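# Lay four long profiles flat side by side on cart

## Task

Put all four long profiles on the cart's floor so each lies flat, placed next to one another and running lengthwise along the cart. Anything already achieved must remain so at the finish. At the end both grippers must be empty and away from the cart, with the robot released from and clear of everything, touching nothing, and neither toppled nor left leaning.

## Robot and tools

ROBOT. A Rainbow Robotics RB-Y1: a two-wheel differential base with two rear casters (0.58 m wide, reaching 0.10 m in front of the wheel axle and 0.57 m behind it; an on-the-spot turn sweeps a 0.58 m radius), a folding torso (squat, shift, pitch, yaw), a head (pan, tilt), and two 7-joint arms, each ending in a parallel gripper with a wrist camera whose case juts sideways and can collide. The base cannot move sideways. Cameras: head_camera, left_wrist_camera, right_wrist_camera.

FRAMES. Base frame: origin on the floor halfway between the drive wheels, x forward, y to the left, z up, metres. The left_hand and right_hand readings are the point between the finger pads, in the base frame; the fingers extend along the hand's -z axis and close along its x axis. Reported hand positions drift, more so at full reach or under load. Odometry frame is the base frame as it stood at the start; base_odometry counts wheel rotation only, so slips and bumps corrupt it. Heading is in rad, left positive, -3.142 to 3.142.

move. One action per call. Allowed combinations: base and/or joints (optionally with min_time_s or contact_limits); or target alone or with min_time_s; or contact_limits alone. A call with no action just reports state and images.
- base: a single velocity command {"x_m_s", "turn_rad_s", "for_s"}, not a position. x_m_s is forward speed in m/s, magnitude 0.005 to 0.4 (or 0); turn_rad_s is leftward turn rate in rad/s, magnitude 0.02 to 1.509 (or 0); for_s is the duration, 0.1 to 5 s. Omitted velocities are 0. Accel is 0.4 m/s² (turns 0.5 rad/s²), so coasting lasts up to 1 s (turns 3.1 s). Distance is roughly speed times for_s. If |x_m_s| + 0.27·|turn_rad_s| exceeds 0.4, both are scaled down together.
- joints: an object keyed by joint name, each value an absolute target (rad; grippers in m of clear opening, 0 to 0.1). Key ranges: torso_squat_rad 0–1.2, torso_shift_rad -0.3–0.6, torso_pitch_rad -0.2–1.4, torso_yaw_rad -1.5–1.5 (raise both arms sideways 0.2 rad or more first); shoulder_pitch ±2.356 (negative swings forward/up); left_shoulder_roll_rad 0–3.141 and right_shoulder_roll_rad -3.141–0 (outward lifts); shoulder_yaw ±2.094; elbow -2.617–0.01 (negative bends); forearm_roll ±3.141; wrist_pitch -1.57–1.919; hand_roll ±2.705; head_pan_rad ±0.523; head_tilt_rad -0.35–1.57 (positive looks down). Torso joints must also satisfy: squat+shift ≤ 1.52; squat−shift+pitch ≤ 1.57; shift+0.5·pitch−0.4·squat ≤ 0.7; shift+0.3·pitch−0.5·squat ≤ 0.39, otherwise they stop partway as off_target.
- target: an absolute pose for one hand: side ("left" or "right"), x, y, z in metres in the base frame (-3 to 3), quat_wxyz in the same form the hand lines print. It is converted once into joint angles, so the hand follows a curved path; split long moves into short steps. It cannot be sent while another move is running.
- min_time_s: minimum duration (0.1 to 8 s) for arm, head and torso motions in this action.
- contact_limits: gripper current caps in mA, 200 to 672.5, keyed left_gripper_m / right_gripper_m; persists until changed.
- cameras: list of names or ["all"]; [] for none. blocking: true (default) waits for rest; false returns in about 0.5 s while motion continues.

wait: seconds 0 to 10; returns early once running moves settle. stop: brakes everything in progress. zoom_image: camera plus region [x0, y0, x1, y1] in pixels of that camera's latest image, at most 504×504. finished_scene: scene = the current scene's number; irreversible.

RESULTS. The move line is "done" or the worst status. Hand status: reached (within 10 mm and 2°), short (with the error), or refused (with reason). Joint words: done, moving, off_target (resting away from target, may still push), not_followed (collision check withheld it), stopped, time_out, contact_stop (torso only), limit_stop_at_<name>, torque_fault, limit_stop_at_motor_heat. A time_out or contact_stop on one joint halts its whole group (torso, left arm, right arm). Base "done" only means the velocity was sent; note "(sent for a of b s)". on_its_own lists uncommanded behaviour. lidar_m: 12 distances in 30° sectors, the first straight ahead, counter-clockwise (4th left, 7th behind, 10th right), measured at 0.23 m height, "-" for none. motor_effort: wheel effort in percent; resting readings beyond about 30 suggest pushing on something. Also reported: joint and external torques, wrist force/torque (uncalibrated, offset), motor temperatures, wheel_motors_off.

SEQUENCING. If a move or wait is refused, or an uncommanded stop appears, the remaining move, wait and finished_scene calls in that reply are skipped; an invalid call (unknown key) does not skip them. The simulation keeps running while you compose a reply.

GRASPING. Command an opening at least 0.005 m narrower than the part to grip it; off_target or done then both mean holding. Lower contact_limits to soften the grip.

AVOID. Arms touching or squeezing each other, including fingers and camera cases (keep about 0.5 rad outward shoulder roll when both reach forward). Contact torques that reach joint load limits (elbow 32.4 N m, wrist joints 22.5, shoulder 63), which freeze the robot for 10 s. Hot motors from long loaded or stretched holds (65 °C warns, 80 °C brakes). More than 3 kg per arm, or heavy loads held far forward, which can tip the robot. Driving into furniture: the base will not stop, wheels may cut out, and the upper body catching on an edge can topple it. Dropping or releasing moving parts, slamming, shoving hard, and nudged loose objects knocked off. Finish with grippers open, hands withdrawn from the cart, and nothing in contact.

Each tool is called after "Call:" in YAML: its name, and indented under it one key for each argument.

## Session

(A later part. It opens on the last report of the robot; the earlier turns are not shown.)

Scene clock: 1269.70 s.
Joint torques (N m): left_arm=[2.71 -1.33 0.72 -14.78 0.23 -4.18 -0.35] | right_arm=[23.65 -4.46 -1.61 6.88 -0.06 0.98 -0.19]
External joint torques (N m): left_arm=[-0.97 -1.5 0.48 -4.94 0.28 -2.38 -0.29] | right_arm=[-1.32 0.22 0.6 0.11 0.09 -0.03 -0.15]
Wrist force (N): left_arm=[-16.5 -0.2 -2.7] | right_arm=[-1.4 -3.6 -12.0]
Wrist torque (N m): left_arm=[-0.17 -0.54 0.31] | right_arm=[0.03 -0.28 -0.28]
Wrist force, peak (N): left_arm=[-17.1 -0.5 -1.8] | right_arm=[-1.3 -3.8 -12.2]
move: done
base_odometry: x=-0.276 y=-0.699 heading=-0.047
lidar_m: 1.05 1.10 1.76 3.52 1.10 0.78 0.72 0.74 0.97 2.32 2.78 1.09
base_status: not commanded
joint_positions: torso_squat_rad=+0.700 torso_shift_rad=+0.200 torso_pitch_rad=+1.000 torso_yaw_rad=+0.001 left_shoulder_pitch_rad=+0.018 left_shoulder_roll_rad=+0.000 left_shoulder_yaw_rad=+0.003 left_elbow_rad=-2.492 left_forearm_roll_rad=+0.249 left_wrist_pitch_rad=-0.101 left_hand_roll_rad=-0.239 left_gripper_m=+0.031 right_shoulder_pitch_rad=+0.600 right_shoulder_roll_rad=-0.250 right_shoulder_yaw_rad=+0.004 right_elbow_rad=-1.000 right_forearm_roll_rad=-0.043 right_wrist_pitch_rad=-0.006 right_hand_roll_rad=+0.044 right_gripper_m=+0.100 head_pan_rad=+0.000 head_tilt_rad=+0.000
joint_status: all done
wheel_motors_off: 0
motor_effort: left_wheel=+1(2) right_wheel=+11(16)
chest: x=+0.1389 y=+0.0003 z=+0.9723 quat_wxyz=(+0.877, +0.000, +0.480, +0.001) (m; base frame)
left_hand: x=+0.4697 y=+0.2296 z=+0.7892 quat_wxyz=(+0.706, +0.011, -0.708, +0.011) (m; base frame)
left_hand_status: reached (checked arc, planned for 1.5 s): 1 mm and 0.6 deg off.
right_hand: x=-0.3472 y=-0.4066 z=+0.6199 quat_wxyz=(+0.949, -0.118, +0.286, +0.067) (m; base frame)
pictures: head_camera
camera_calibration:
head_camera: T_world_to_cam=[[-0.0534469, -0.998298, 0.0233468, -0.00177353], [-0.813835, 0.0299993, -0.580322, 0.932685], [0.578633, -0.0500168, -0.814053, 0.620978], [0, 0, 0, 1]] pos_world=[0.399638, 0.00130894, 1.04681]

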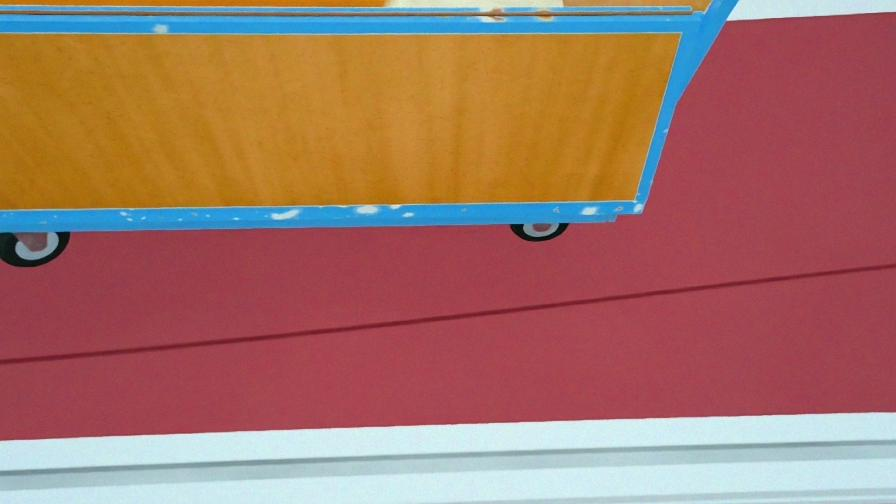

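Call:
move:
  base: {"x_m_s": 0.25, "for_s": 3.5}
  cameras: ["head_camera"]

Scene clock: 1282.07 s.
Joint torques (N m): left_arm=[1.44 -1.36 0.93 -13.99 0.19 -4.16 -0.28] | right_arm=[23.65 -4.75 -1.33 7.54 0.09 1.13 -0.35]
External joint torques (N m): left_arm=[-2.25 -1.54 0.69 -4.15 0.25 -2.36 -0.23] | right_arm=[-1.32 -0.06 0.89 0.77 0.24 0.11 -0.32]
Wrist force (N): left_arm=[-16.7 -0.1 -2.9] | right_arm=[-1.3 -3.6 -12.0]
Wrist torque (N m): left_arm=[-0.19 -0.51 0.32] | right_arm=[0.04 -0.28 -0.28]
Wrist force, peak (N): left_arm=[-17.6 -0.4 -3.4] | right_arm=[-1.3 -4.1 -12.2]
move: done
base_odometry: x=+0.598 y=-0.740 heading=-0.047
lidar_m: 0.16 0.18 0.27 0.76 2.41 1.70 1.59 1.63 2.15 4.84 0.25 0.17
base_status: done (sent for 3.5 of 3.5 s)
joint_positions: torso_squat_rad=+0.700 torso_shift_rad=+0.200 torso_pitch_rad=+1.000 torso_yaw_rad=+0.001 left_shoulder_pitch_rad=+0.019 left_shoulder_roll_rad=+0.000 left_shoulder_yaw_rad=+0.003 left_elbow_rad=-2.492 left_forearm_roll_rad=+0.249 left_wrist_pitch_rad=-0.101 left_hand_roll_rad=-0.239 left_gripper_m=+0.031 right_shoulder_pitch_rad=+0.600 right_shoulder_roll_rad=-0.250 right_shoulder_yaw_rad=+0.004 right_elbow_rad=-1.000 right_forearm_roll_rad=-0.043 right_wrist_pitch_rad=-0.006 right_hand_roll_rad=+0.044 right_gripper_m=+0.100 head_pan_rad=+0.000 head_tilt_rad=+0.000
joint_status: not commanded
wheel_motors_off: 0
motor_effort: left_wheel=+0(33) right_wheel=-3(47)
chest: x=+0.1389 y=+0.0003 z=+0.9723 quat_wxyz=(+0.877, +0.000, +0.480, +0.001) (m; base frame)
left_hand: x=+0.4697 y=+0.2296 z=+0.7892 quat_wxyz=(+0.706, +0.011, -0.708, +0.011) (m; base frame)
right_hand: x=-0.3472 y=-0.4066 z=+0.6199 quat_wxyz=(+0.949, -0.118, +0.286, +0.067) (m; base frame)
pictures: head_camera
camera_calibration:
head_camera: T_world_to_cam=[[-0.05344, -0.998298, 0.0233552, -0.00177737], [-0.813916, 0.0299959, -0.580208, 0.932622], [0.57852, -0.0500155, -0.814133, 0.620969], [0, 0, 0, 1]] pos_world=[0.399738, 0.00130893, 1.04671]

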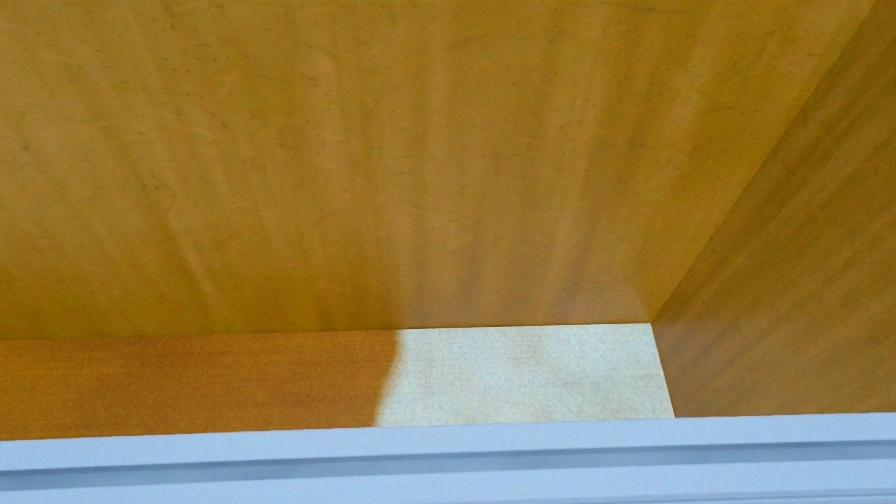

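Call:
move:
  cameras: ["all"]

Scene clock: 1303.30 s.
Joint torques (N m): left_arm=[2.1 -1.54 0.91 -14.47 0.23 -4.11 -0.31] | right_arm=[23.14 -3.93 -2.12 7.48 -0.01 1.01 -0.05]
External joint torques (N m): left_arm=[-1.58 -1.71 0.67 -4.63 0.28 -2.31 -0.26] | right_arm=[-1.83 0.76 0.09 0.71 0.14 0 -0.02]
Motor temperatures (°C): left_arm=[35 33 33 44 43 41 42] | right_arm=[41 39 31 39 39 39 36]
Wrist force (N): left_arm=[-16.4 -0.6 -2.5] | right_arm=[-1.3 -3.6 -12.0]
Wrist torque (N m): left_arm=[-0.14 -0.52 0.29] | right_arm=[0.01 -0.28 -0.28]
Wrist force, peak (N): left_arm=[-16.8 -0.1 -3.0] | right_arm=[-1.6 -3.9 -12.1]
base_odometry: x=+0.598 y=-0.740 heading=-0.047
lidar_m: 0.17 0.18 0.26 0.75 2.41 1.70 1.59 1.63 2.15 4.85 0.25 0.19
base_status: done (sent for 3.5 of 3.5 s)
joint_positions: torso_squat_rad=+0.700 torso_shift_rad=+0.200 torso_pitch_rad=+1.000 torso_yaw_rad=+0.001 left_shoulder_pitch_rad=+0.019 left_shoulder_roll_rad=+0.000 left_shoulder_yaw_rad=+0.003 left_elbow_rad=-2.492 left_forearm_roll_rad=+0.249 left_wrist_pitch_rad=-0.101 left_hand_roll_rad=-0.239 left_gripper_m=+0.031 right_shoulder_pitch_rad=+0.600 right_shoulder_roll_rad=-0.250 right_shoulder_yaw_rad=+0.004 right_elbow_rad=-1.000 right_forearm_roll_rad=-0.043 right_wrist_pitch_rad=-0.006 right_hand_roll_rad=+0.044 right_gripper_m=+0.100 head_pan_rad=+0.000 head_tilt_rad=+0.000
joint_status: not commanded
wheel_motors_off: 0
motor_effort: left_wheel=+0(33) right_wheel=-3(47)
chest: x=+0.1389 y=+0.0003 z=+0.9723 quat_wxyz=(+0.877, +0.000, +0.480, +0.001) (m; base frame)
left_hand: x=+0.4697 y=+0.2296 z=+0.7892 quat_wxyz=(+0.706, +0.011, -0.708, +0.011) (m; base frame)
right_hand: x=-0.3472 y=-0.4066 z=+0.6199 quat_wxyz=(+0.949, -0.118, +0.286, +0.067) (m; base frame)
pictures: head_camera, left_wrist_camera, right_wrist_camera
camera_calibration:
head_camera: T_world_to_cam=[[-0.05344, -0.998298, 0.0233552, -0.00177737], [-0.813916, 0.0299959, -0.580208, 0.932622], [0.57852, -0.0500155, -0.814133, 0.620969], [0, 0, 0, 1]] pos_world=[0.399738, 0.00130893, 1.04671]
left_wrist_camera: T_world_to_cam=[[-0.0368598, 0.0198106, 0.999124, -0.776332], [-0.448626, -0.893719, 0.00116988, 0.446919], [0.892959, -0.44819, 0.0418298, -0.270709], [0, 0, 0, 1]] pos_world=[0.413616, 0.29347, 0.786453]
right_wrist_camera: T_world_to_cam=[[-0.834874, -0.043578, 0.548714, -0.646077], [0.0748698, 0.978607, 0.191635, 0.335293], [-0.545326, 0.201073, -0.81375, 0.470924], [0, 0, 0, 1]] pos_world=[-0.307689, -0.450965, 0.673472]

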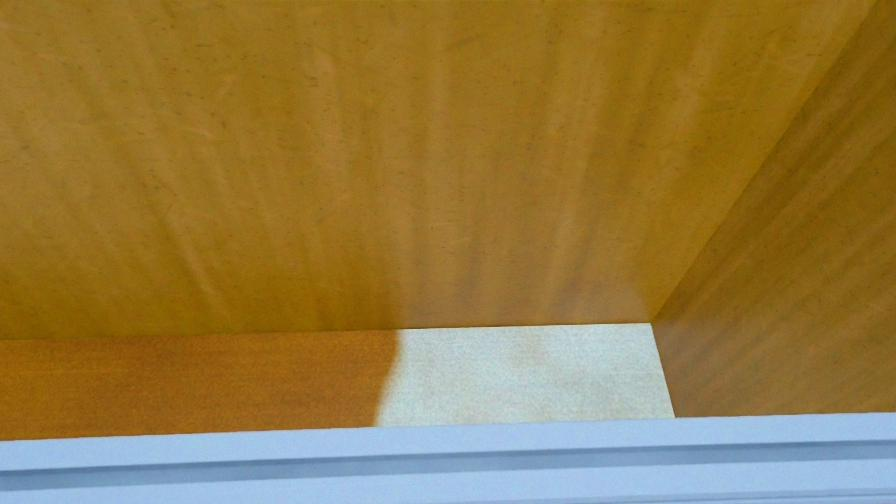

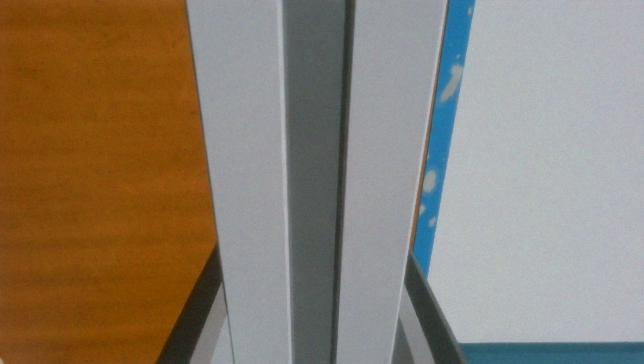

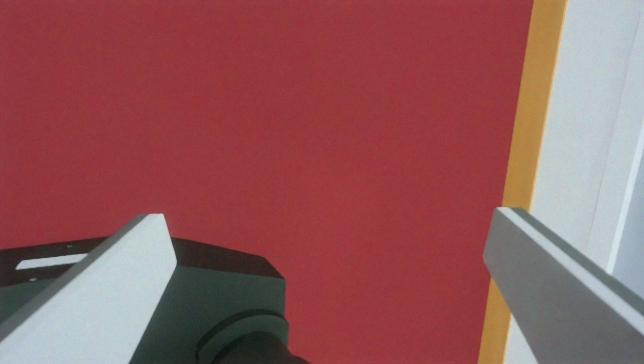

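Call:
move:
  target: {"side":"left","x":0.51,"y":0.235,"z":0.68,"quat_wxyz":[0.9236,0.0234,-0.3827,0.004]}
  min_time_s: 2.5

Call:
move:
  target: {"side":"left","x":0.54,"y":0.236,"z":0.55,"quat_wxyz":[0.9844,0.0268,-0.1738,-0.0025]}
  min_time_s: 2

Call:
move:
  target: {"side":"left","x":0.56,"y":0.236,"z":0.47,"quat_wxyz":[0.9996,0.0285,0,0]}
  min_time_s: 2
  cameras: ["all"]

Scene clock: 1314.10 s.
Joint torques (N m): left_arm=[-5.34 1.74 -0.65 -13.23 -0.13 -2.98 0.45] | right_arm=[23.59 -4.68 -1.52 7.15 0.03 1.1 -0.22]
External joint torques (N m): left_arm=[-3 1.28 -0.53 -4.01 -0.14 -1.6 0.49] | right_arm=[-1.37 0.01 0.7 0.38 0.18 0.08 -0.19]
Wrist force (N): left_arm=[-11.4 -0.7 -13.7] | right_arm=[-1.3 -3.9 -12.1]
Wrist torque (N m): left_arm=[-0.21 -0.40 0.22] | right_arm=[0.07 -0.28 -0.28]
Wrist force, peak (N): left_arm=[-12.0 0.1 -14.2] | right_arm=[-1.4 -3.8 -12.3]
move: done
base_odometry: x=+0.598 y=-0.740 heading=-0.047
lidar_m: 0.17 0.18 0.26 0.75 2.41 1.69 1.58 1.62 2.16 4.85 0.24 0.18
base_status: not commanded
joint_positions: torso_squat_rad=+0.700 torso_shift_rad=+0.200 torso_pitch_rad=+1.000 torso_yaw_rad=+0.001 left_shoulder_pitch_rad=-0.546 left_shoulder_roll_rad=+0.002 left_shoulder_yaw_rad=+0.216 left_elbow_rad=-2.517 left_forearm_roll_rad=-0.024 left_wrist_pitch_rad=+1.241 left_hand_roll_rad=-0.057 left_gripper_m=+0.031 right_shoulder_pitch_rad=+0.600 right_shoulder_roll_rad=-0.250 right_shoulder_yaw_rad=+0.004 right_elbow_rad=-1.000 right_forearm_roll_rad=-0.043 right_wrist_pitch_rad=-0.006 right_hand_roll_rad=+0.044 right_gripper_m=+0.100 head_pan_rad=+0.000 head_tilt_rad=+0.000
joint_status: all done
wheel_motors_off: 0
motor_effort: left_wheel=+0(1) right_wheel=-6(7)
chest: x=+0.1389 y=+0.0003 z=+0.9723 quat_wxyz=(+0.877, +0.000, +0.480, +0.001) (m; base frame)
left_hand: x=+0.5095 y=+0.2350 z=+0.6793 quat_wxyz=(+0.924, +0.023, -0.382, +0.004) (m; base frame)
left_hand_status: reached (checked arc, planned for 2.5 s): 1 mm and 0.1 deg off.
right_hand: x=-0.3472 y=-0.4066 z=+0.6199 quat_wxyz=(+0.949, -0.118, +0.286, +0.067) (m; base frame)
camera_calibration:
head_camera: T_world_to_cam=[[-0.05344, -0.998298, 0.0233552, -0.00177737], [-0.813916, 0.0299959, -0.580208, 0.932622], [0.57852, -0.0500155, -0.814133, 0.620969], [0, 0, 0, 1]] pos_world=[0.399738, 0.00130893, 1.04671]
left_wrist_camera: T_world_to_cam=[[0.682952, 0.00901872, 0.730407, -0.8469], [-0.312008, -0.900516, 0.302856, 0.196836], [0.660475, -0.434729, -0.612196, 0.260361], [0, 0, 0, 1]] pos_world=[0.467844, 0.298078, 0.718361]
right_wrist_camera: T_world_to_cam=[[-0.834874, -0.043578, 0.548714, -0.646077], [0.0748698, 0.978607, 0.191635, 0.335293], [-0.545326, 0.201073, -0.81375, 0.470924], [0, 0, 0, 1]] pos_world=[-0.307689, -0.450965, 0.673472]

Scene clock: 1316.43 s.
Joint torques (N m): left_arm=[-11.55 4.18 0.51 -11.85 -0.4 -1.36 0.51] | right_arm=[23.51 -4.79 -1.55 7.2 0.07 1.16 -0.36]
External joint torques (N m): left_arm=[-3.82 1.59 0.48 -2.92 -0.33 -0.63 0.53] | right_arm=[-1.46 -0.1 0.66 0.43 0.22 0.14 -0.33]
Wrist force (N): left_arm=[-6.5 -0.7 -17.0] | right_arm=[-1.2 -3.6 -12.0]
Wrist torque (N m): left_arm=[-0.07 -0.35 0.23] | right_arm=[0.04 -0.27 -0.29]
Wrist force, peak (N): left_arm=[-9.9 -0.7 -15.9] | right_arm=[-1.5 -3.6 -12.2]
move: done
base_odometry: x=+0.598 y=-0.740 heading=-0.047
lidar_m: 0.17 0.18 0.25 0.75 2.42 1.69 1.59 1.62 2.15 4.85 0.25 0.19
base_status: not commanded
joint_positions: torso_squat_rad=+0.700 torso_shift_rad=+0.200 torso_pitch_rad=+1.000 torso_yaw_rad=+0.001 left_shoulder_pitch_rad=-0.913 left_shoulder_roll_rad=+0.129 left_shoulder_yaw_rad=+0.286 left_elbow_rad=-1.920 left_forearm_roll_rad=-0.047 left_wrist_pitch_rad=+1.453 left_hand_roll_rad=-0.021 left_gripper_m=+0.031 right_shoulder_pitch_rad=+0.600 right_shoulder_roll_rad=-0.250 right_shoulder_yaw_rad=+0.004 right_elbow_rad=-1.000 right_forearm_roll_rad=-0.043 right_wrist_pitch_rad=-0.006 right_hand_roll_rad=+0.044 right_gripper_m=+0.100 head_pan_rad=+0.000 head_tilt_rad=+0.000
joint_status: all done
wheel_motors_off: 0
motor_effort: left_wheel=+1(1) right_wheel=-4(8)
chest: x=+0.1389 y=+0.0003 z=+0.9723 quat_wxyz=(+0.877, +0.000, +0.480, +0.001) (m; base frame)
left_hand: x=+0.5391 y=+0.2359 z=+0.5497 quat_wxyz=(+0.985, +0.027, -0.173, -0.002) (m; base frame)
left_hand_status: reached (checked arc, planned for 2.0 s): 1 mm and 0.1 deg off.
right_hand: x=-0.3472 y=-0.4066 z=+0.6199 quat_wxyz=(+0.949, -0.118, +0.286, +0.067) (m; base frame)
camera_calibration:
head_camera: T_world_to_cam=[[-0.05344, -0.998298, 0.0233552, -0.00177737], [-0.813916, 0.0299959, -0.580208, 0.932622], [0.57852, -0.0500155, -0.814133, 0.620969], [0, 0, 0, 1]] pos_world=[0.399738, 0.00130893, 1.04671]
left_wrist_camera: T_world_to_cam=[[0.927671, 0.00486752, 0.373366, -0.707057], [-0.156448, -0.90285, 0.400483, 0.10917], [0.339043, -0.429929, -0.836786, 0.457461], [0, 0, 0, 1]] pos_world=[0.517897, 0.298681, 0.603068]
right_wrist_camera: T_world_to_cam=[[-0.834874, -0.043578, 0.548714, -0.646077], [0.0748698, 0.978607, 0.191635, 0.335293], [-0.545326, 0.201073, -0.81375, 0.470924], [0, 0, 0, 1]] pos_world=[-0.307689, -0.450965, 0.673472]

Scene clock: 1318.77 s.
Joint torques (N m): left_arm=[-16.39 6.22 1 -10.3 -0.15 0.05 0.25] | right_arm=[23.64 -4.39 -1.65 6.98 0.01 1.08 -0.35]
External joint torques (N m): left_arm=[-3.5 1.27 0.89 -2.24 -0.06 0.15 0.25] | right_arm=[-1.33 0.3 0.57 0.21 0.16 0.06 -0.32]
Wrist force (N): left_arm=[-1.1 -1.1 -18.1] | right_arm=[-1.3 -3.6 -12.0]
Wrist torque (N m): left_arm=[-0.08 -0.25 0.21] | right_arm=[0.03 -0.29 -0.29]
Wrist force, peak (N): left_arm=[-2.1 -0.9 -18.8] | right_arm=[-1.4 -3.6 -12.2]
move: done
base_odometry: x=+0.598 y=-0.740 heading=-0.047
lidar_m: 0.17 0.18 0.26 0.76 2.40 1.69 1.59 1.62 2.14 4.85 0.25 0.18
base_status: not commanded
joint_positions: torso_squat_rad=+0.700 torso_shift_rad=+0.200 torso_pitch_rad=+1.000 torso_yaw_rad=+0.001 left_shoulder_pitch_rad=-1.277 left_shoulder_roll_rad=+0.260 left_shoulder_yaw_rad=+0.317 left_elbow_rad=-1.204 left_forearm_roll_rad=-0.037 left_wrist_pitch_rad=+1.468 left_hand_roll_rad=+0.014 left_gripper_m=+0.031 right_shoulder_pitch_rad=+0.600 right_shoulder_roll_rad=-0.250 right_shoulder_yaw_rad=+0.004 right_elbow_rad=-1.000 right_forearm_roll_rad=-0.043 right_wrist_pitch_rad=-0.006 right_hand_roll_rad=+0.044 right_gripper_m=+0.100 head_pan_rad=+0.000 head_tilt_rad=+0.000
joint_status: all done
wheel_motors_off: 0
motor_effort: left_wheel=+0(1) right_wheel=-3(7)
chest: x=+0.1389 y=+0.0003 z=+0.9723 quat_wxyz=(+0.877, +0.000, +0.480, +0.001) (m; base frame)
left_hand: x=+0.5592 y=+0.2359 z=+0.4697 quat_wxyz=(+1.000, +0.028, +0.000, +0.000) (m; base frame)
left_hand_status: reached (checked arc, planned for 2.0 s): 1 mm and 0.0 deg off.
right_hand: x=-0.3472 y=-0.4066 z=+0.6199 quat_wxyz=(+0.949, -0.118, +0.286, +0.067) (m; base frame)
pictures: head_camera, left_wrist_camera, right_wrist_camera
camera_calibration:
head_camera: T_world_to_cam=[[-0.05344, -0.998298, 0.0233552, -0.00177737], [-0.813916, 0.0299959, -0.580208, 0.932622], [0.57852, -0.0500155, -0.814133, 0.620969], [0, 0, 0, 1]] pos_world=[0.399738, 0.00130893, 1.04671]
left_wrist_camera: T_world_to_cam=[[0.999219, 0.0186809, 0.0348077, -0.580154], [0.0021088, -0.90509, 0.425215, 0.0445746], [0.0394475, -0.42481, -0.904423, 0.581825], [0, 0, 0, 1]] pos_world=[0.556656, 0.298347, 0.527456]
right_wrist_camera: T_world_to_cam=[[-0.834874, -0.043578, 0.548714, -0.646077], [0.0748698, 0.978607, 0.191635, 0.335293], [-0.545326, 0.201073, -0.81375, 0.470924], [0, 0, 0, 1]] pos_world=[-0.307689, -0.450965, 0.673472]

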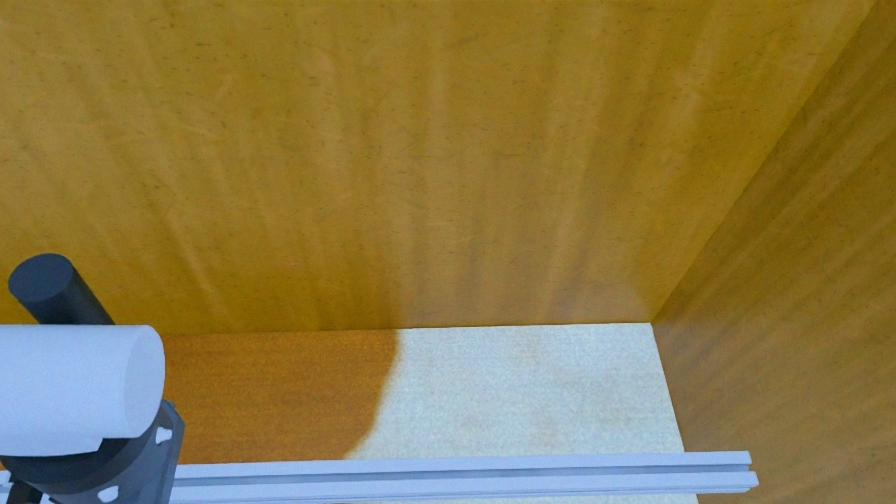

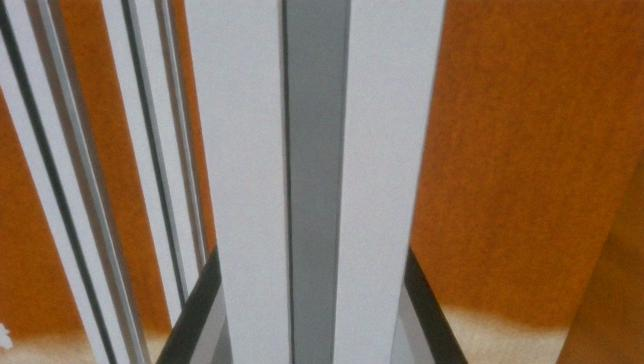

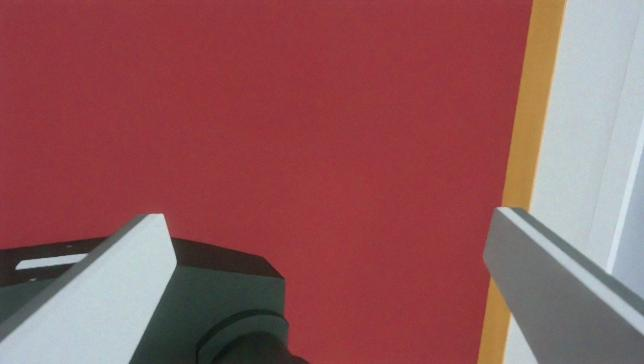

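Call:
move:
  joints: {"torso_squat_rad":0.57,"torso_shift_rad":0.26,"torso_pitch_rad":1.25,"head_pan_rad":-0.3,"head_tilt_rad":0.2}
  min_time_s: 2
  cameras: ["all"]

Scene clock: 1326.83 s.
Joint torques (N m): left_arm=[-10.39 4.49 0.59 -8.82 -0.31 0.84 0.42] | right_arm=[25.45 -3.39 -1.1 8.67 -0.06 1.46 -0.28]
External joint torques (N m): left_arm=[-2.54 1.27 0.45 -1.96 -0.23 0.47 0.41] | right_arm=[-0.98 -0.15 0.59 0.18 0.13 0.07 -0.24]
Wrist force (N): left_arm=[2.8 -0.9 -17.4] | right_arm=[-0.1 -4.0 -10.5]
Wrist torque (N m): left_arm=[-0.25 -0.18 0.20] | right_arm=[0.04 -0.21 -0.29]
Wrist force, peak (N): left_arm=[-0.7 -1.0 -18.5] | right_arm=[-1.4 -3.6 -12.3]
move: done
base_odometry: x=+0.598 y=-0.740 heading=-0.047
lidar_m: 0.17 0.17 0.27 0.75 2.41 1.70 1.58 1.62 2.15 4.85 0.25 0.18
base_status: not commanded
joint_positions: torso_squat_rad=+0.570 torso_shift_rad=+0.260 torso_pitch_rad=+1.250 torso_yaw_rad=+0.001 left_shoulder_pitch_rad=-1.277 left_shoulder_roll_rad=+0.260 left_shoulder_yaw_rad=+0.317 left_elbow_rad=-1.204 left_forearm_roll_rad=-0.037 left_wrist_pitch_rad=+1.468 left_hand_roll_rad=+0.014 left_gripper_m=+0.031 right_shoulder_pitch_rad=+0.600 right_shoulder_roll_rad=-0.250 right_shoulder_yaw_rad=+0.004 right_elbow_rad=-1.000 right_forearm_roll_rad=-0.043 right_wrist_pitch_rad=-0.006 right_hand_roll_rad=+0.044 right_gripper_m=+0.100 head_pan_rad=-0.300 head_tilt_rad=+0.200
joint_status: all done
wheel_motors_off: 0
motor_effort: left_wheel=+1(2) right_wheel=-6(6)
chest: x=+0.2173 y=+0.0003 z=+0.9474 quat_wxyz=(+0.811, +0.000, +0.585, +0.001) (m; base frame)
left_hand: x=+0.5003 y=+0.2359 z=+0.3566 quat_wxyz=(+0.992, +0.028, +0.125, -0.004) (m; base frame)
right_hand: x=-0.3409 y=-0.4066 z=+0.7263 quat_wxyz=(+0.906, -0.108, +0.402, +0.081) (m; base frame)
pictures: head_camera, left_wrist_camera, right_wrist_camera
camera_calibration:
head_camera: T_world_to_cam=[[-0.130038, -0.937741, 0.322075, -0.258886], [-0.980304, 0.0728978, -0.183551, 0.64432], [0.148644, -0.3396, -0.92875, 0.79885], [0, 0, 0, 1]] pos_world=[0.479219, -0.0184483, 0.943578]
left_wrist_camera: T_world_to_cam=[[0.976828, 0.0185524, -0.213219, -0.417732], [0.107014, -0.905099, 0.411513, 0.0451159], [-0.18535, -0.424795, -0.886112, 0.587725], [0, 0, 0, 1]] pos_world=[0.512159, 0.298247, 0.413156]
right_wrist_camera: T_world_to_cam=[[-0.673194, -0.0435699, 0.738181, -0.781662], [0.119952, 0.978607, 0.167153, 0.347582], [-0.729672, 0.201073, -0.653566, 0.38176], [0, 0, 0, 1]] pos_world=[-0.289344, -0.450965, 0.768415]

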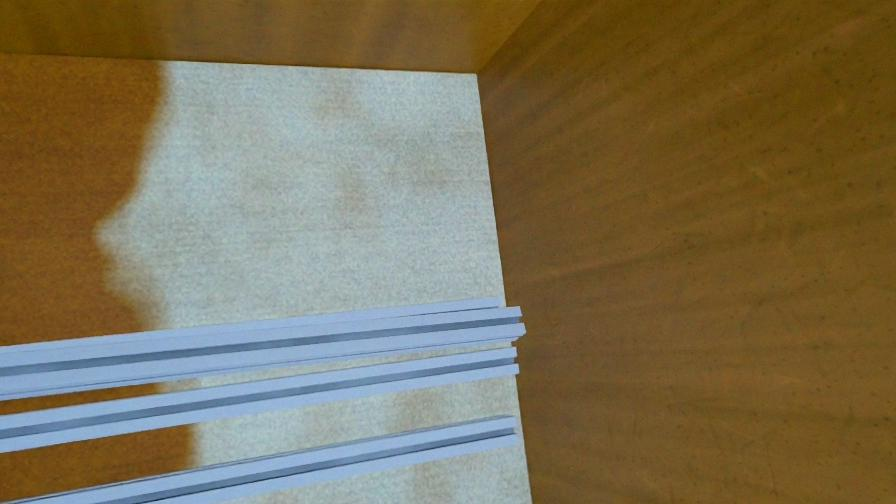

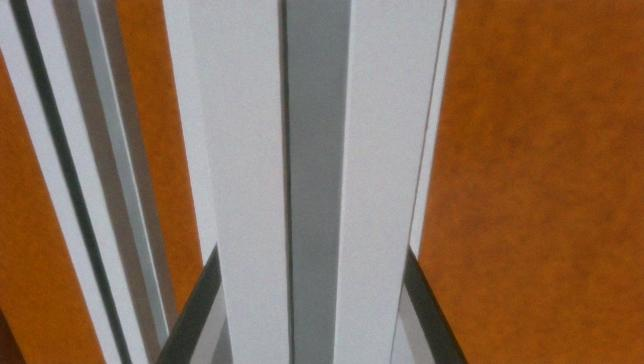

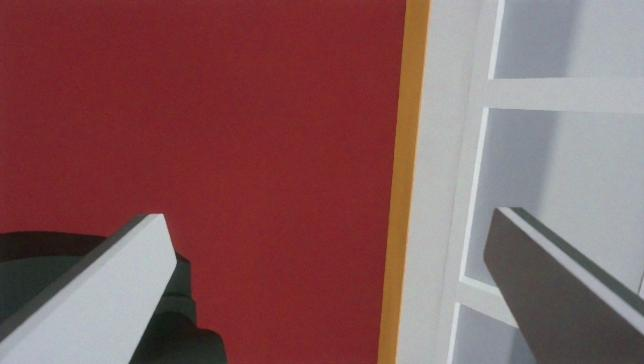

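Call:
move:
  target: {"side":"left","x":0.563,"y":0.236,"z":0.37,"quat_wxyz":[0.9996,0.027,0,0]}
  min_time_s: 2
  cameras: ["all"]

Scene clock: 1336.13 s.
Joint torques (N m): left_arm=[-9.49 2.13 0.68 -10.32 -0.27 -0.09 0.57] | right_arm=[24.98 -3.07 -1.03 9.03 0.04 1.53 -0.25]
External joint torques (N m): left_arm=[-1.15 -1.28 0.51 -2.69 -0.19 0 0.57] | right_arm=[-1.45 0.17 0.66 0.54 0.24 0.14 -0.21]
Wrist force (N): left_arm=[-0.9 -0.8 -17.7] | right_arm=[-0.2 -4.3 -10.4]
Wrist torque (N m): left_arm=[-0.29 -0.26 0.19] | right_arm=[0.09 -0.22 -0.28]
Wrist force, peak (N): left_arm=[-0.8 -0.9 -18.6] | right_arm=[0.0 -4.2 -11.1]
move: done
base_odometry: x=+0.598 y=-0.740 heading=-0.047
lidar_m: 0.17 0.18 0.25 0.75 2.41 1.69 1.58 1.63 2.15 4.85 0.25 0.18
base_status: not commanded
joint_positions: torso_squat_rad=+0.570 torso_shift_rad=+0.260 torso_pitch_rad=+1.250 torso_yaw_rad=+0.001 left_shoulder_pitch_rad=-1.262 left_shoulder_roll_rad=+0.257 left_shoulder_yaw_rad=+0.318 left_elbow_rad=-1.308 left_forearm_roll_rad=-0.038 left_wrist_pitch_rad=+1.308 left_hand_roll_rad=+0.022 left_gripper_m=+0.031 right_shoulder_pitch_rad=+0.600 right_shoulder_roll_rad=-0.250 right_shoulder_yaw_rad=+0.004 right_elbow_rad=-1.000 right_forearm_roll_rad=-0.043 right_wrist_pitch_rad=-0.006 right_hand_roll_rad=+0.044 right_gripper_m=+0.100 head_pan_rad=-0.300 head_tilt_rad=+0.200
joint_status: all done
wheel_motors_off: 0
motor_effort: left_wheel=+1(2) right_wheel=-4(6)
chest: x=+0.2173 y=+0.0003 z=+0.9474 quat_wxyz=(+0.811, +0.000, +0.585, +0.001) (m; base frame)
left_hand: x=+0.5626 y=+0.2361 z=+0.3698 quat_wxyz=(+1.000, +0.027, +0.001, +0.000) (m; base frame)
left_hand_status: reached (checked arc, planned for 2.0 s): 0 mm and 0.1 deg off.
right_hand: x=-0.3409 y=-0.4066 z=+0.7263 quat_wxyz=(+0.906, -0.108, +0.402, +0.081) (m; base frame)
pictures: head_camera, left_wrist_camera, right_wrist_camera
camera_calibration:
head_camera: T_world_to_cam=[[-0.130038, -0.937741, 0.322075, -0.258886], [-0.980304, 0.0728978, -0.183551, 0.64432], [0.148644, -0.3396, -0.92875, 0.79885], [0, 0, 0, 1]] pos_world=[0.479219, -0.0184483, 0.943578]
left_wrist_camera: T_world_to_cam=[[0.999235, 0.0186067, 0.0343927, -0.579883], [0.00211661, -0.903982, 0.427566, 0.086068], [0.039046, -0.427166, -0.90333, 0.491743], [0, 0, 0, 1]] pos_world=[0.560057, 0.29865, 0.42735]
right_wrist_camera: T_world_to_cam=[[-0.673194, -0.0435699, 0.738181, -0.781662], [0.119952, 0.978607, 0.167153, 0.347582], [-0.729672, 0.201073, -0.653566, 0.38176], [0, 0, 0, 1]] pos_world=[-0.289344, -0.450965, 0.768415]

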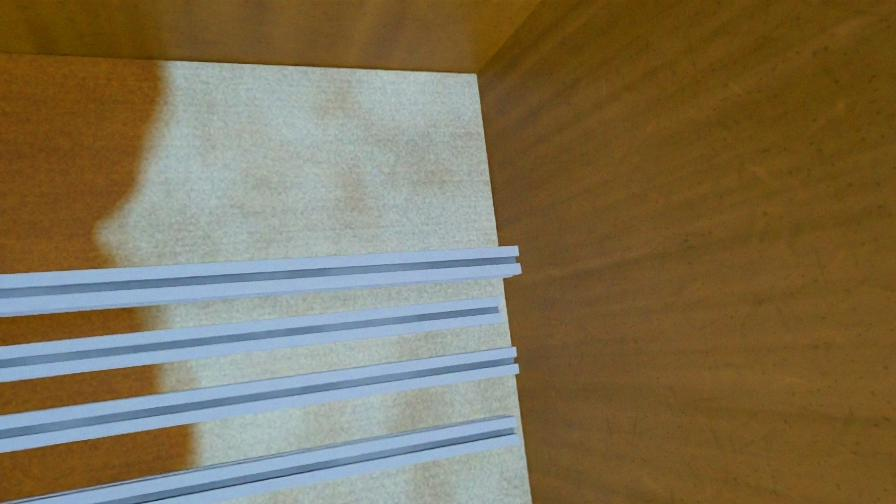

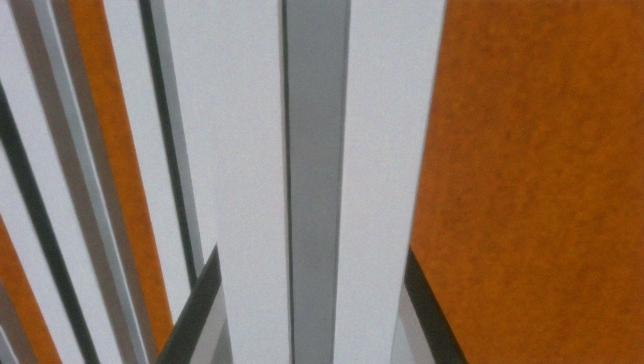

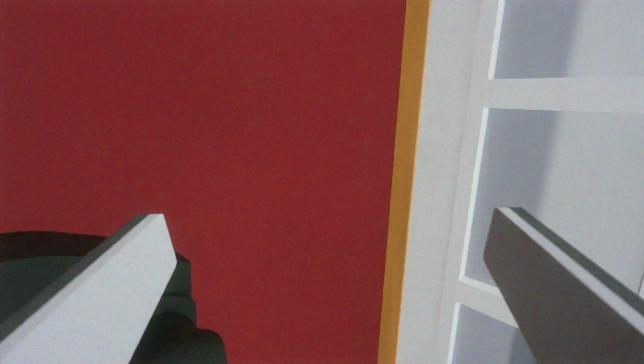

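Call:
move:
  target: {"side":"left","x":0.563,"y":0.235,"z":0.34,"quat_wxyz":[0.9997,0.026,0,0.002]}
  min_time_s: 1

Call:
move:
  joints: {"head_pan_rad":0.52,"head_tilt_rad":0.4}
  cameras: ["head_camera","left_wrist_camera"]

Scene clock: 1343.47 s.
Joint torques (N m): left_arm=[-11.5 5.07 0.6 -8.95 -0.29 -0.03 0.63] | right_arm=[25.03 -2.7 -1.38 8.86 -0.11 1.44 -0.23]
External joint torques (N m): left_arm=[-2.76 1.51 0.46 -1.84 -0.22 0.06 0.63] | right_arm=[-1.4 0.54 0.3 0.36 0.08 0.05 -0.19]
Wrist force (N): left_arm=[-1.3 -0.6 -17.9] | right_arm=[-0.2 -4.1 -11.1]
Wrist torque (N m): left_arm=[-0.30 -0.30 0.26] | right_arm=[0.07 -0.23 -0.27]
Wrist force, peak (N): left_arm=[-1.1 -1.0 -18.6] | right_arm=[-0.1 -4.3 -11.1]
move: done
base_odometry: x=+0.598 y=-0.740 heading=-0.047
lidar_m: 0.17 0.19 0.26 0.75 2.41 1.69 1.59 1.63 2.14 4.86 0.25 0.18
base_status: not commanded
joint_positions: torso_squat_rad=+0.570 torso_shift_rad=+0.260 torso_pitch_rad=+1.250 torso_yaw_rad=+0.001 left_shoulder_pitch_rad=-1.316 left_shoulder_roll_rad=+0.274 left_shoulder_yaw_rad=+0.319 left_elbow_rad=-1.112 left_forearm_roll_rad=-0.037 left_wrist_pitch_rad=+1.170 left_hand_roll_rad=+0.035 left_gripper_m=+0.031 right_shoulder_pitch_rad=+0.600 right_shoulder_roll_rad=-0.250 right_shoulder_yaw_rad=+0.004 right_elbow_rad=-1.000 right_forearm_roll_rad=-0.043 right_wrist_pitch_rad=-0.006 right_hand_roll_rad=+0.044 right_gripper_m=+0.100 head_pan_rad=-0.300 head_tilt_rad=+0.200
joint_status: all done
wheel_motors_off: 0
motor_effort: left_wheel=+1(2) right_wheel=-4(5)
chest: x=+0.2173 y=+0.0003 z=+0.9474 quat_wxyz=(+0.811, +0.000, +0.585, +0.001) (m; base frame)
left_hand: x=+0.5623 y=+0.2348 z=+0.3397 quat_wxyz=(+1.000, +0.026, +0.001, +0.002) (m; base frame)
left_hand_status: reached (checked arc, planned for 1.0 s): 1 mm and 0.1 deg off.
right_hand: x=-0.3409 y=-0.4066 z=+0.7263 quat_wxyz=(+0.906, -0.108, +0.402, +0.081) (m; base frame)
camera_calibration:
head_camera: T_world_to_cam=[[-0.130038, -0.937741, 0.322075, -0.258886], [-0.980304, 0.0728978, -0.183551, 0.64432], [0.148644, -0.3396, -0.92875, 0.79885], [0, 0, 0, 1]] pos_world=[0.479219, -0.0184483, 0.943578]
left_wrist_camera: T_world_to_cam=[[0.999158, 0.0226756, 0.0341784, -0.579293], [0.00579074, -0.902925, 0.429759, 0.0947861], [0.0406056, -0.4292, -0.902296, 0.463241], [0, 0, 0, 1]] pos_world=[0.559447, 0.297543, 0.397045]
right_wrist_camera: T_world_to_cam=[[-0.673194, -0.0435699, 0.738181, -0.781662], [0.119952, 0.978607, 0.167153, 0.347582], [-0.729672, 0.201073, -0.653566, 0.38176], [0, 0, 0, 1]] pos_world=[-0.289344, -0.450965, 0.768415]

Scene clock: 1344.70 s.
Joint torques (N m): left_arm=[-11.94 5.49 0.75 -8.9 -0.29 0.17 0.72] | right_arm=[25.2 -3.74 -1.5 8.77 -0.08 1.57 -0.17]
External joint torques (N m): left_arm=[-3.2 1.94 0.62 -1.79 -0.22 0.26 0.72] | right_arm=[-1.23 -0.49 0.19 0.27 0.11 0.18 -0.13]
Wrist force (N): left_arm=[-1.5 -0.9 -17.7] | right_arm=[0.0 -4.1 -10.8]
Wrist torque (N m): left_arm=[-0.26 -0.33 0.24] | right_arm=[0.06 -0.21 -0.28]
Wrist force, peak (N): left_arm=[-1.1 -1.0 -18.1] | right_arm=[0.1 -4.1 -11.2]
move: done
base_odometry: x=+0.598 y=-0.740 heading=-0.047
lidar_m: 0.17 0.18 0.25 0.75 2.41 1.70 1.58 1.63 2.15 4.85 0.25 0.18
base_status: not commanded
joint_positions: torso_squat_rad=+0.570 torso_shift_rad=+0.260 torso_pitch_rad=+1.250 torso_yaw_rad=+0.001 left_shoulder_pitch_rad=-1.316 left_shoulder_roll_rad=+0.274 left_shoulder_yaw_rad=+0.319 left_elbow_rad=-1.112 left_forearm_roll_rad=-0.037 left_wrist_pitch_rad=+1.170 left_hand_roll_rad=+0.035 left_gripper_m=+0.031 right_shoulder_pitch_rad=+0.600 right_shoulder_roll_rad=-0.250 right_shoulder_yaw_rad=+0.004 right_elbow_rad=-1.000 right_forearm_roll_rad=-0.043 right_wrist_pitch_rad=-0.006 right_hand_roll_rad=+0.044 right_gripper_m=+0.100 head_pan_rad=+0.520 head_tilt_rad=+0.400
joint_status: all done
wheel_motors_off: 0
motor_effort: left_wheel=+1(2) right_wheel=-4(5)
chest: x=+0.2173 y=+0.0003 z=+0.9474 quat_wxyz=(+0.811, +0.000, +0.585, +0.001) (m; base frame)
left_hand: x=+0.5623 y=+0.2348 z=+0.3397 quat_wxyz=(+1.000, +0.026, +0.001, +0.002) (m; base frame)
right_hand: x=-0.3409 y=-0.4066 z=+0.7263 quat_wxyz=(+0.906, -0.108, +0.402, +0.081) (m; base frame)
pictures: head_camera, left_wrist_camera
camera_calibration:
head_camera: T_world_to_cam=[[0.130395, -0.894971, -0.426643, 0.374116], [-0.989425, -0.145034, 0.00184165, 0.464788], [-0.0635261, 0.421891, -0.904418, 0.862319], [0, 0, 0, 1]] pos_world=[0.465869, 0.0384284, 0.938655]
left_wrist_camera: T_world_to_cam=[[0.999158, 0.0226756, 0.0341784, -0.579293], [0.00579074, -0.902925, 0.429759, 0.0947861], [0.0406056, -0.4292, -0.902296, 0.463241], [0, 0, 0, 1]] pos_world=[0.559447, 0.297543, 0.397045]

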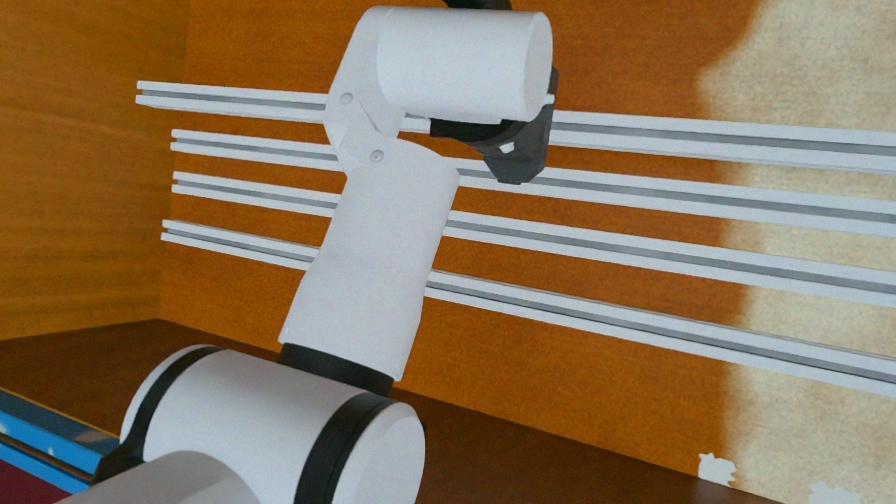

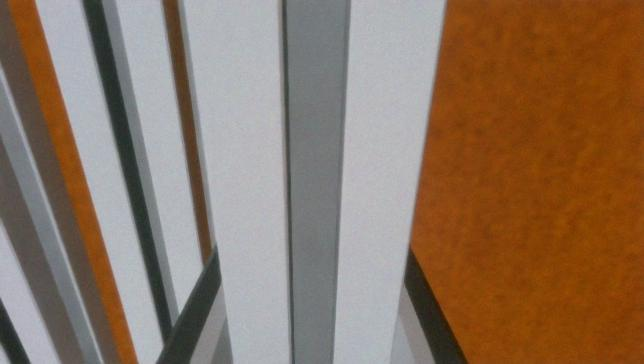

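Call:
zoom_image:
  camera: "left_wrist_camera"
  region: [0, 0, 240, 364]

Call:
zoom_image:
  camera: "left_wrist_camera"
  region: [160, 0, 480, 364]

Call:
zoom_image:
  camera: "head_camera"
  region: [100, 40, 400, 260]

Scaled by 1.385 from the camera's 644x364 image, which has a finer 920x520 frame.

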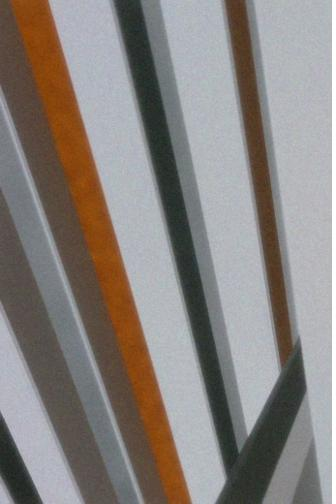

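Scaled by 1.385 from the camera's 644x364 image, which has a finer 920x520 frame.

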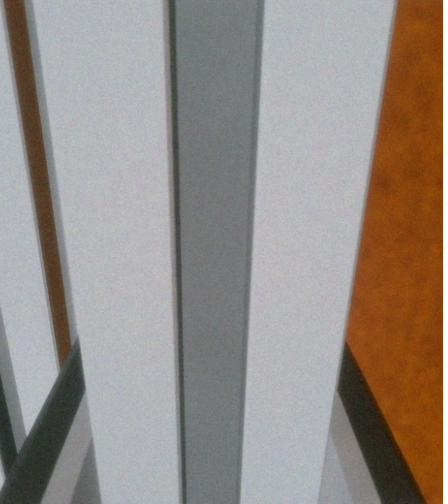

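Scaled by 1.680 from the camera's 896x504 image, which has a finer 1280x720 frame.

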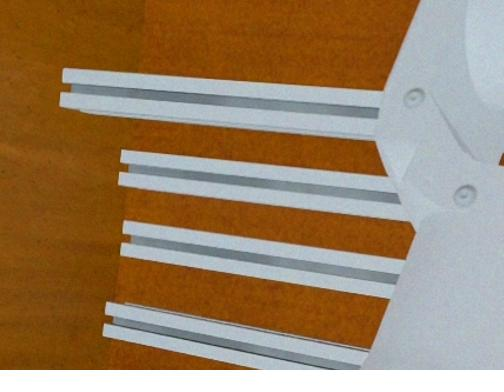

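Call:
move:
  target: {"side":"left","x":0.563,"y":0.235,"z":0.335,"quat_wxyz":[0.99995,0.010,0,0.002]}
  min_time_s: 1
  cameras: ["head_camera","left_wrist_camera"]

Call:
zoom_image:
  camera: "head_camera"
  region: [100, 40, 400, 260]

Call:
move:
  joints: {"head_pan_rad":-0.3,"head_tilt_rad":0.2}
  cameras: ["head_camera"]

Call:
zoom_image:
  camera: "head_camera"
  region: [300, 200, 600, 460]

Scene clock: 1371.23 s.
Joint torques (N m): left_arm=[-11.97 5.95 1.28 -8.72 0.05 -0.22 -0.21] | right_arm=[25.24 -3.11 -1.32 8.85 -0.2 1.6 -0.25]
External joint torques (N m): left_arm=[-3.25 2.14 1.09 -1.71 0.07 -0.12 -0.21] | right_arm=[-1.19 0.13 0.37 0.36 -0.01 0.21 -0.21]
Wrist force (N): left_arm=[-0.9 -0.5 -17.5] | right_arm=[-0.2 -4.1 -10.8]
Wrist torque (N m): left_arm=[-0.25 -0.27 0.24] | right_arm=[0.06 -0.22 -0.28]
Wrist force, peak (N): left_arm=[-1.0 -0.8 -18.4] | right_arm=[0.1 -3.9 -11.2]
move: done
base_odometry: x=+0.598 y=-0.740 heading=-0.047
lidar_m: 0.17 0.19 0.26 0.74 2.42 1.70 1.58 1.63 2.15 4.85 0.25 0.18
base_status: not commanded
joint_positions: torso_squat_rad=+0.570 torso_shift_rad=+0.260 torso_pitch_rad=+1.250 torso_yaw_rad=+0.001 left_shoulder_pitch_rad=-1.322 left_shoulder_roll_rad=+0.284 left_shoulder_yaw_rad=+0.334 left_elbow_rad=-1.081 left_forearm_roll_rad=+0.003 left_wrist_pitch_rad=+1.146 left_hand_roll_rad=+0.005 left_gripper_m=+0.031 right_shoulder_pitch_rad=+0.600 right_shoulder_roll_rad=-0.250 right_shoulder_yaw_rad=+0.004 right_elbow_rad=-1.000 right_forearm_roll_rad=-0.043 right_wrist_pitch_rad=-0.006 right_hand_roll_rad=+0.044 right_gripper_m=+0.100 head_pan_rad=+0.520 head_tilt_rad=+0.400
joint_status: all done
wheel_motors_off: 0
motor_effort: left_wheel=+1(2) right_wheel=-4(5)
chest: x=+0.2173 y=+0.0003 z=+0.9474 quat_wxyz=(+0.811, +0.000, +0.585, +0.001) (m; base frame)
left_hand: x=+0.5621 y=+0.2348 z=+0.3351 quat_wxyz=(+1.000, +0.011, +0.000, +0.003) (m; base frame)
left_hand_status: reached (checked arc, planned for 1.0 s): 1 mm and 0.1 deg off.
right_hand: x=-0.3409 y=-0.4066 z=+0.7263 quat_wxyz=(+0.906, -0.108, +0.402, +0.081) (m; base frame)
pictures: head_camera, left_wrist_camera
camera_calibration:
head_camera: T_world_to_cam=[[0.130395, -0.894971, -0.426643, 0.374116], [-0.989425, -0.145034, 0.00184165, 0.464788], [-0.0635261, 0.421891, -0.904418, 0.862319], [0, 0, 0, 1]] pos_world=[0.465869, 0.0384284, 0.938655]
left_wrist_camera: T_world_to_cam=[[0.999079, 0.0251217, 0.0347834, -0.579828], [0.00646286, -0.889536, 0.456819, 0.084089], [0.0424172, -0.456173, -0.888879, 0.459916], [0, 0, 0, 1]] pos_world=[0.559242, 0.299168, 0.390565]

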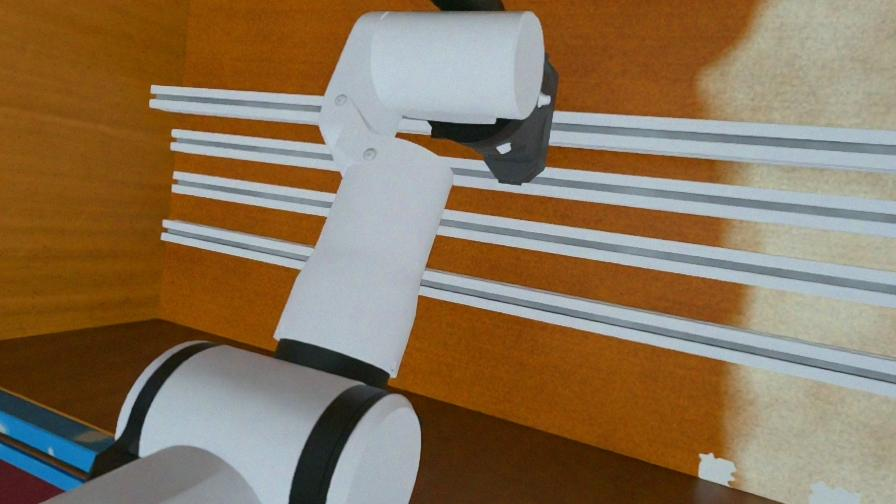

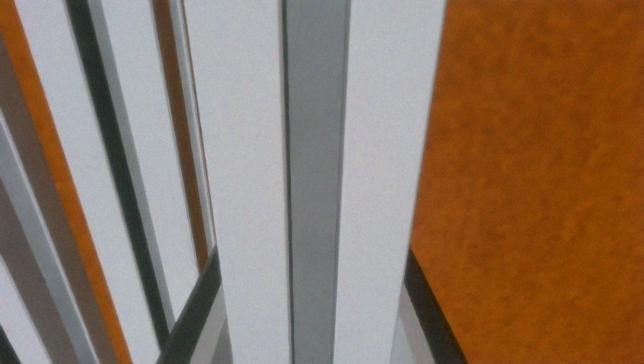

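Scaled by 1.680 from the camera's 896x504 image, which has a finer 1280x720 frame.

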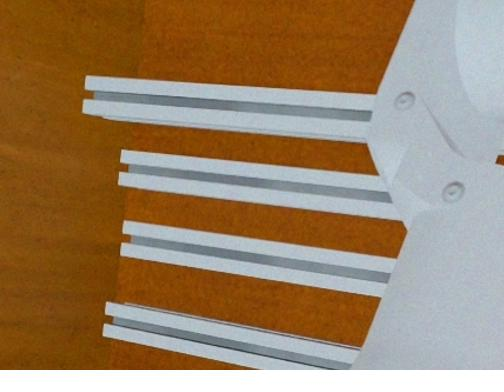

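Scene clock: 1372.47 s.
Joint torques (N m): left_arm=[-11.43 5.57 1 -8.4 0.25 -0.1 -0.16] | right_arm=[25.14 -2.74 -1.21 8.95 -0.14 1.64 -0.24]
External joint torques (N m): left_arm=[-2.71 1.77 0.81 -1.39 0.27 0 -0.16] | right_arm=[-1.29 0.51 0.48 0.46 0.05 0.25 -0.2]
Wrist force (N): left_arm=[-1.3 -0.4 -17.9] | right_arm=[-0.1 -3.9 -10.7]
Wrist torque (N m): left_arm=[-0.25 -0.31 0.22] | right_arm=[0.03 -0.23 -0.30]
Wrist force, peak (N): left_arm=[-1.2 -0.1 -18.1] | right_arm=[-0.2 -4.2 -11.1]
move: done
base_odometry: x=+0.598 y=-0.740 heading=-0.047
lidar_m: 0.17 0.18 0.25 0.75 2.41 1.69 1.58 1.63 2.15 4.85 0.25 0.18
base_status: not commanded
joint_positions: torso_squat_rad=+0.570 torso_shift_rad=+0.260 torso_pitch_rad=+1.250 torso_yaw_rad=+0.001 left_shoulder_pitch_rad=-1.322 left_shoulder_roll_rad=+0.284 left_shoulder_yaw_rad=+0.334 left_elbow_rad=-1.081 left_forearm_roll_rad=+0.003 left_wrist_pitch_rad=+1.146 left_hand_roll_rad=+0.005 left_gripper_m=+0.031 right_shoulder_pitch_rad=+0.600 right_shoulder_roll_rad=-0.250 right_shoulder_yaw_rad=+0.004 right_elbow_rad=-1.000 right_forearm_roll_rad=-0.043 right_wrist_pitch_rad=-0.006 right_hand_roll_rad=+0.044 right_gripper_m=+0.100 head_pan_rad=-0.300 head_tilt_rad=+0.200
joint_status: all done
wheel_motors_off: 0
motor_effort: left_wheel=+1(2) right_wheel=-2(6)
chest: x=+0.2173 y=+0.0003 z=+0.9474 quat_wxyz=(+0.811, +0.000, +0.585, +0.001) (m; base frame)
left_hand: x=+0.5622 y=+0.2348 z=+0.3351 quat_wxyz=(+1.000, +0.011, +0.000, +0.003) (m; base frame)
right_hand: x=-0.3409 y=-0.4066 z=+0.7263 quat_wxyz=(+0.906, -0.108, +0.402, +0.081) (m; base frame)
pictures: head_camera
camera_calibration:
head_camera: T_world_to_cam=[[-0.130035, -0.937747, 0.322057, -0.25887], [-0.980321, 0.0729377, -0.183443, 0.644227], [0.148533, -0.339573, -0.928778, 0.79893], [0, 0, 0, 1]] pos_world=[0.47922, -0.0184482, 0.943578]

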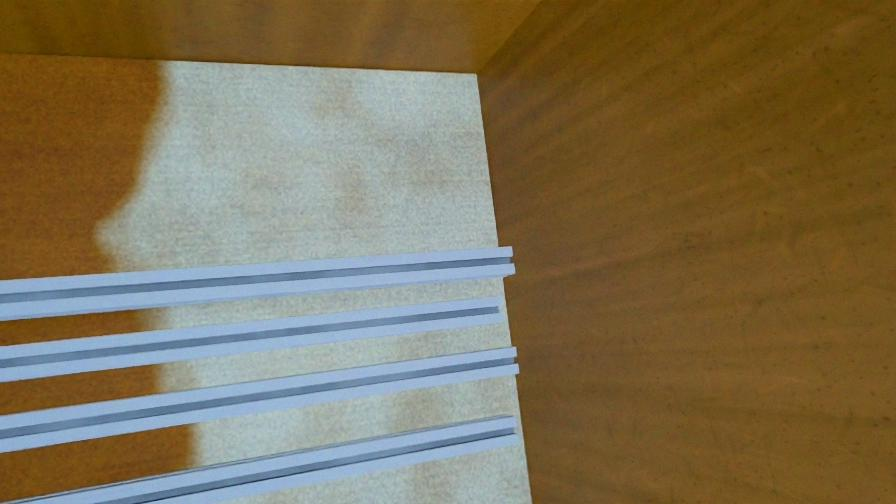

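Scaled by 1.680 from the camera's 896x504 image, which has a finer 1280x720 frame.

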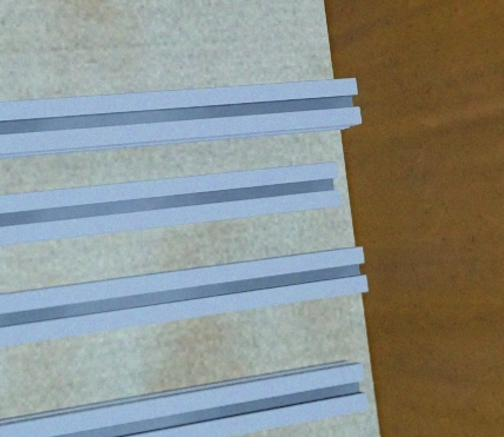

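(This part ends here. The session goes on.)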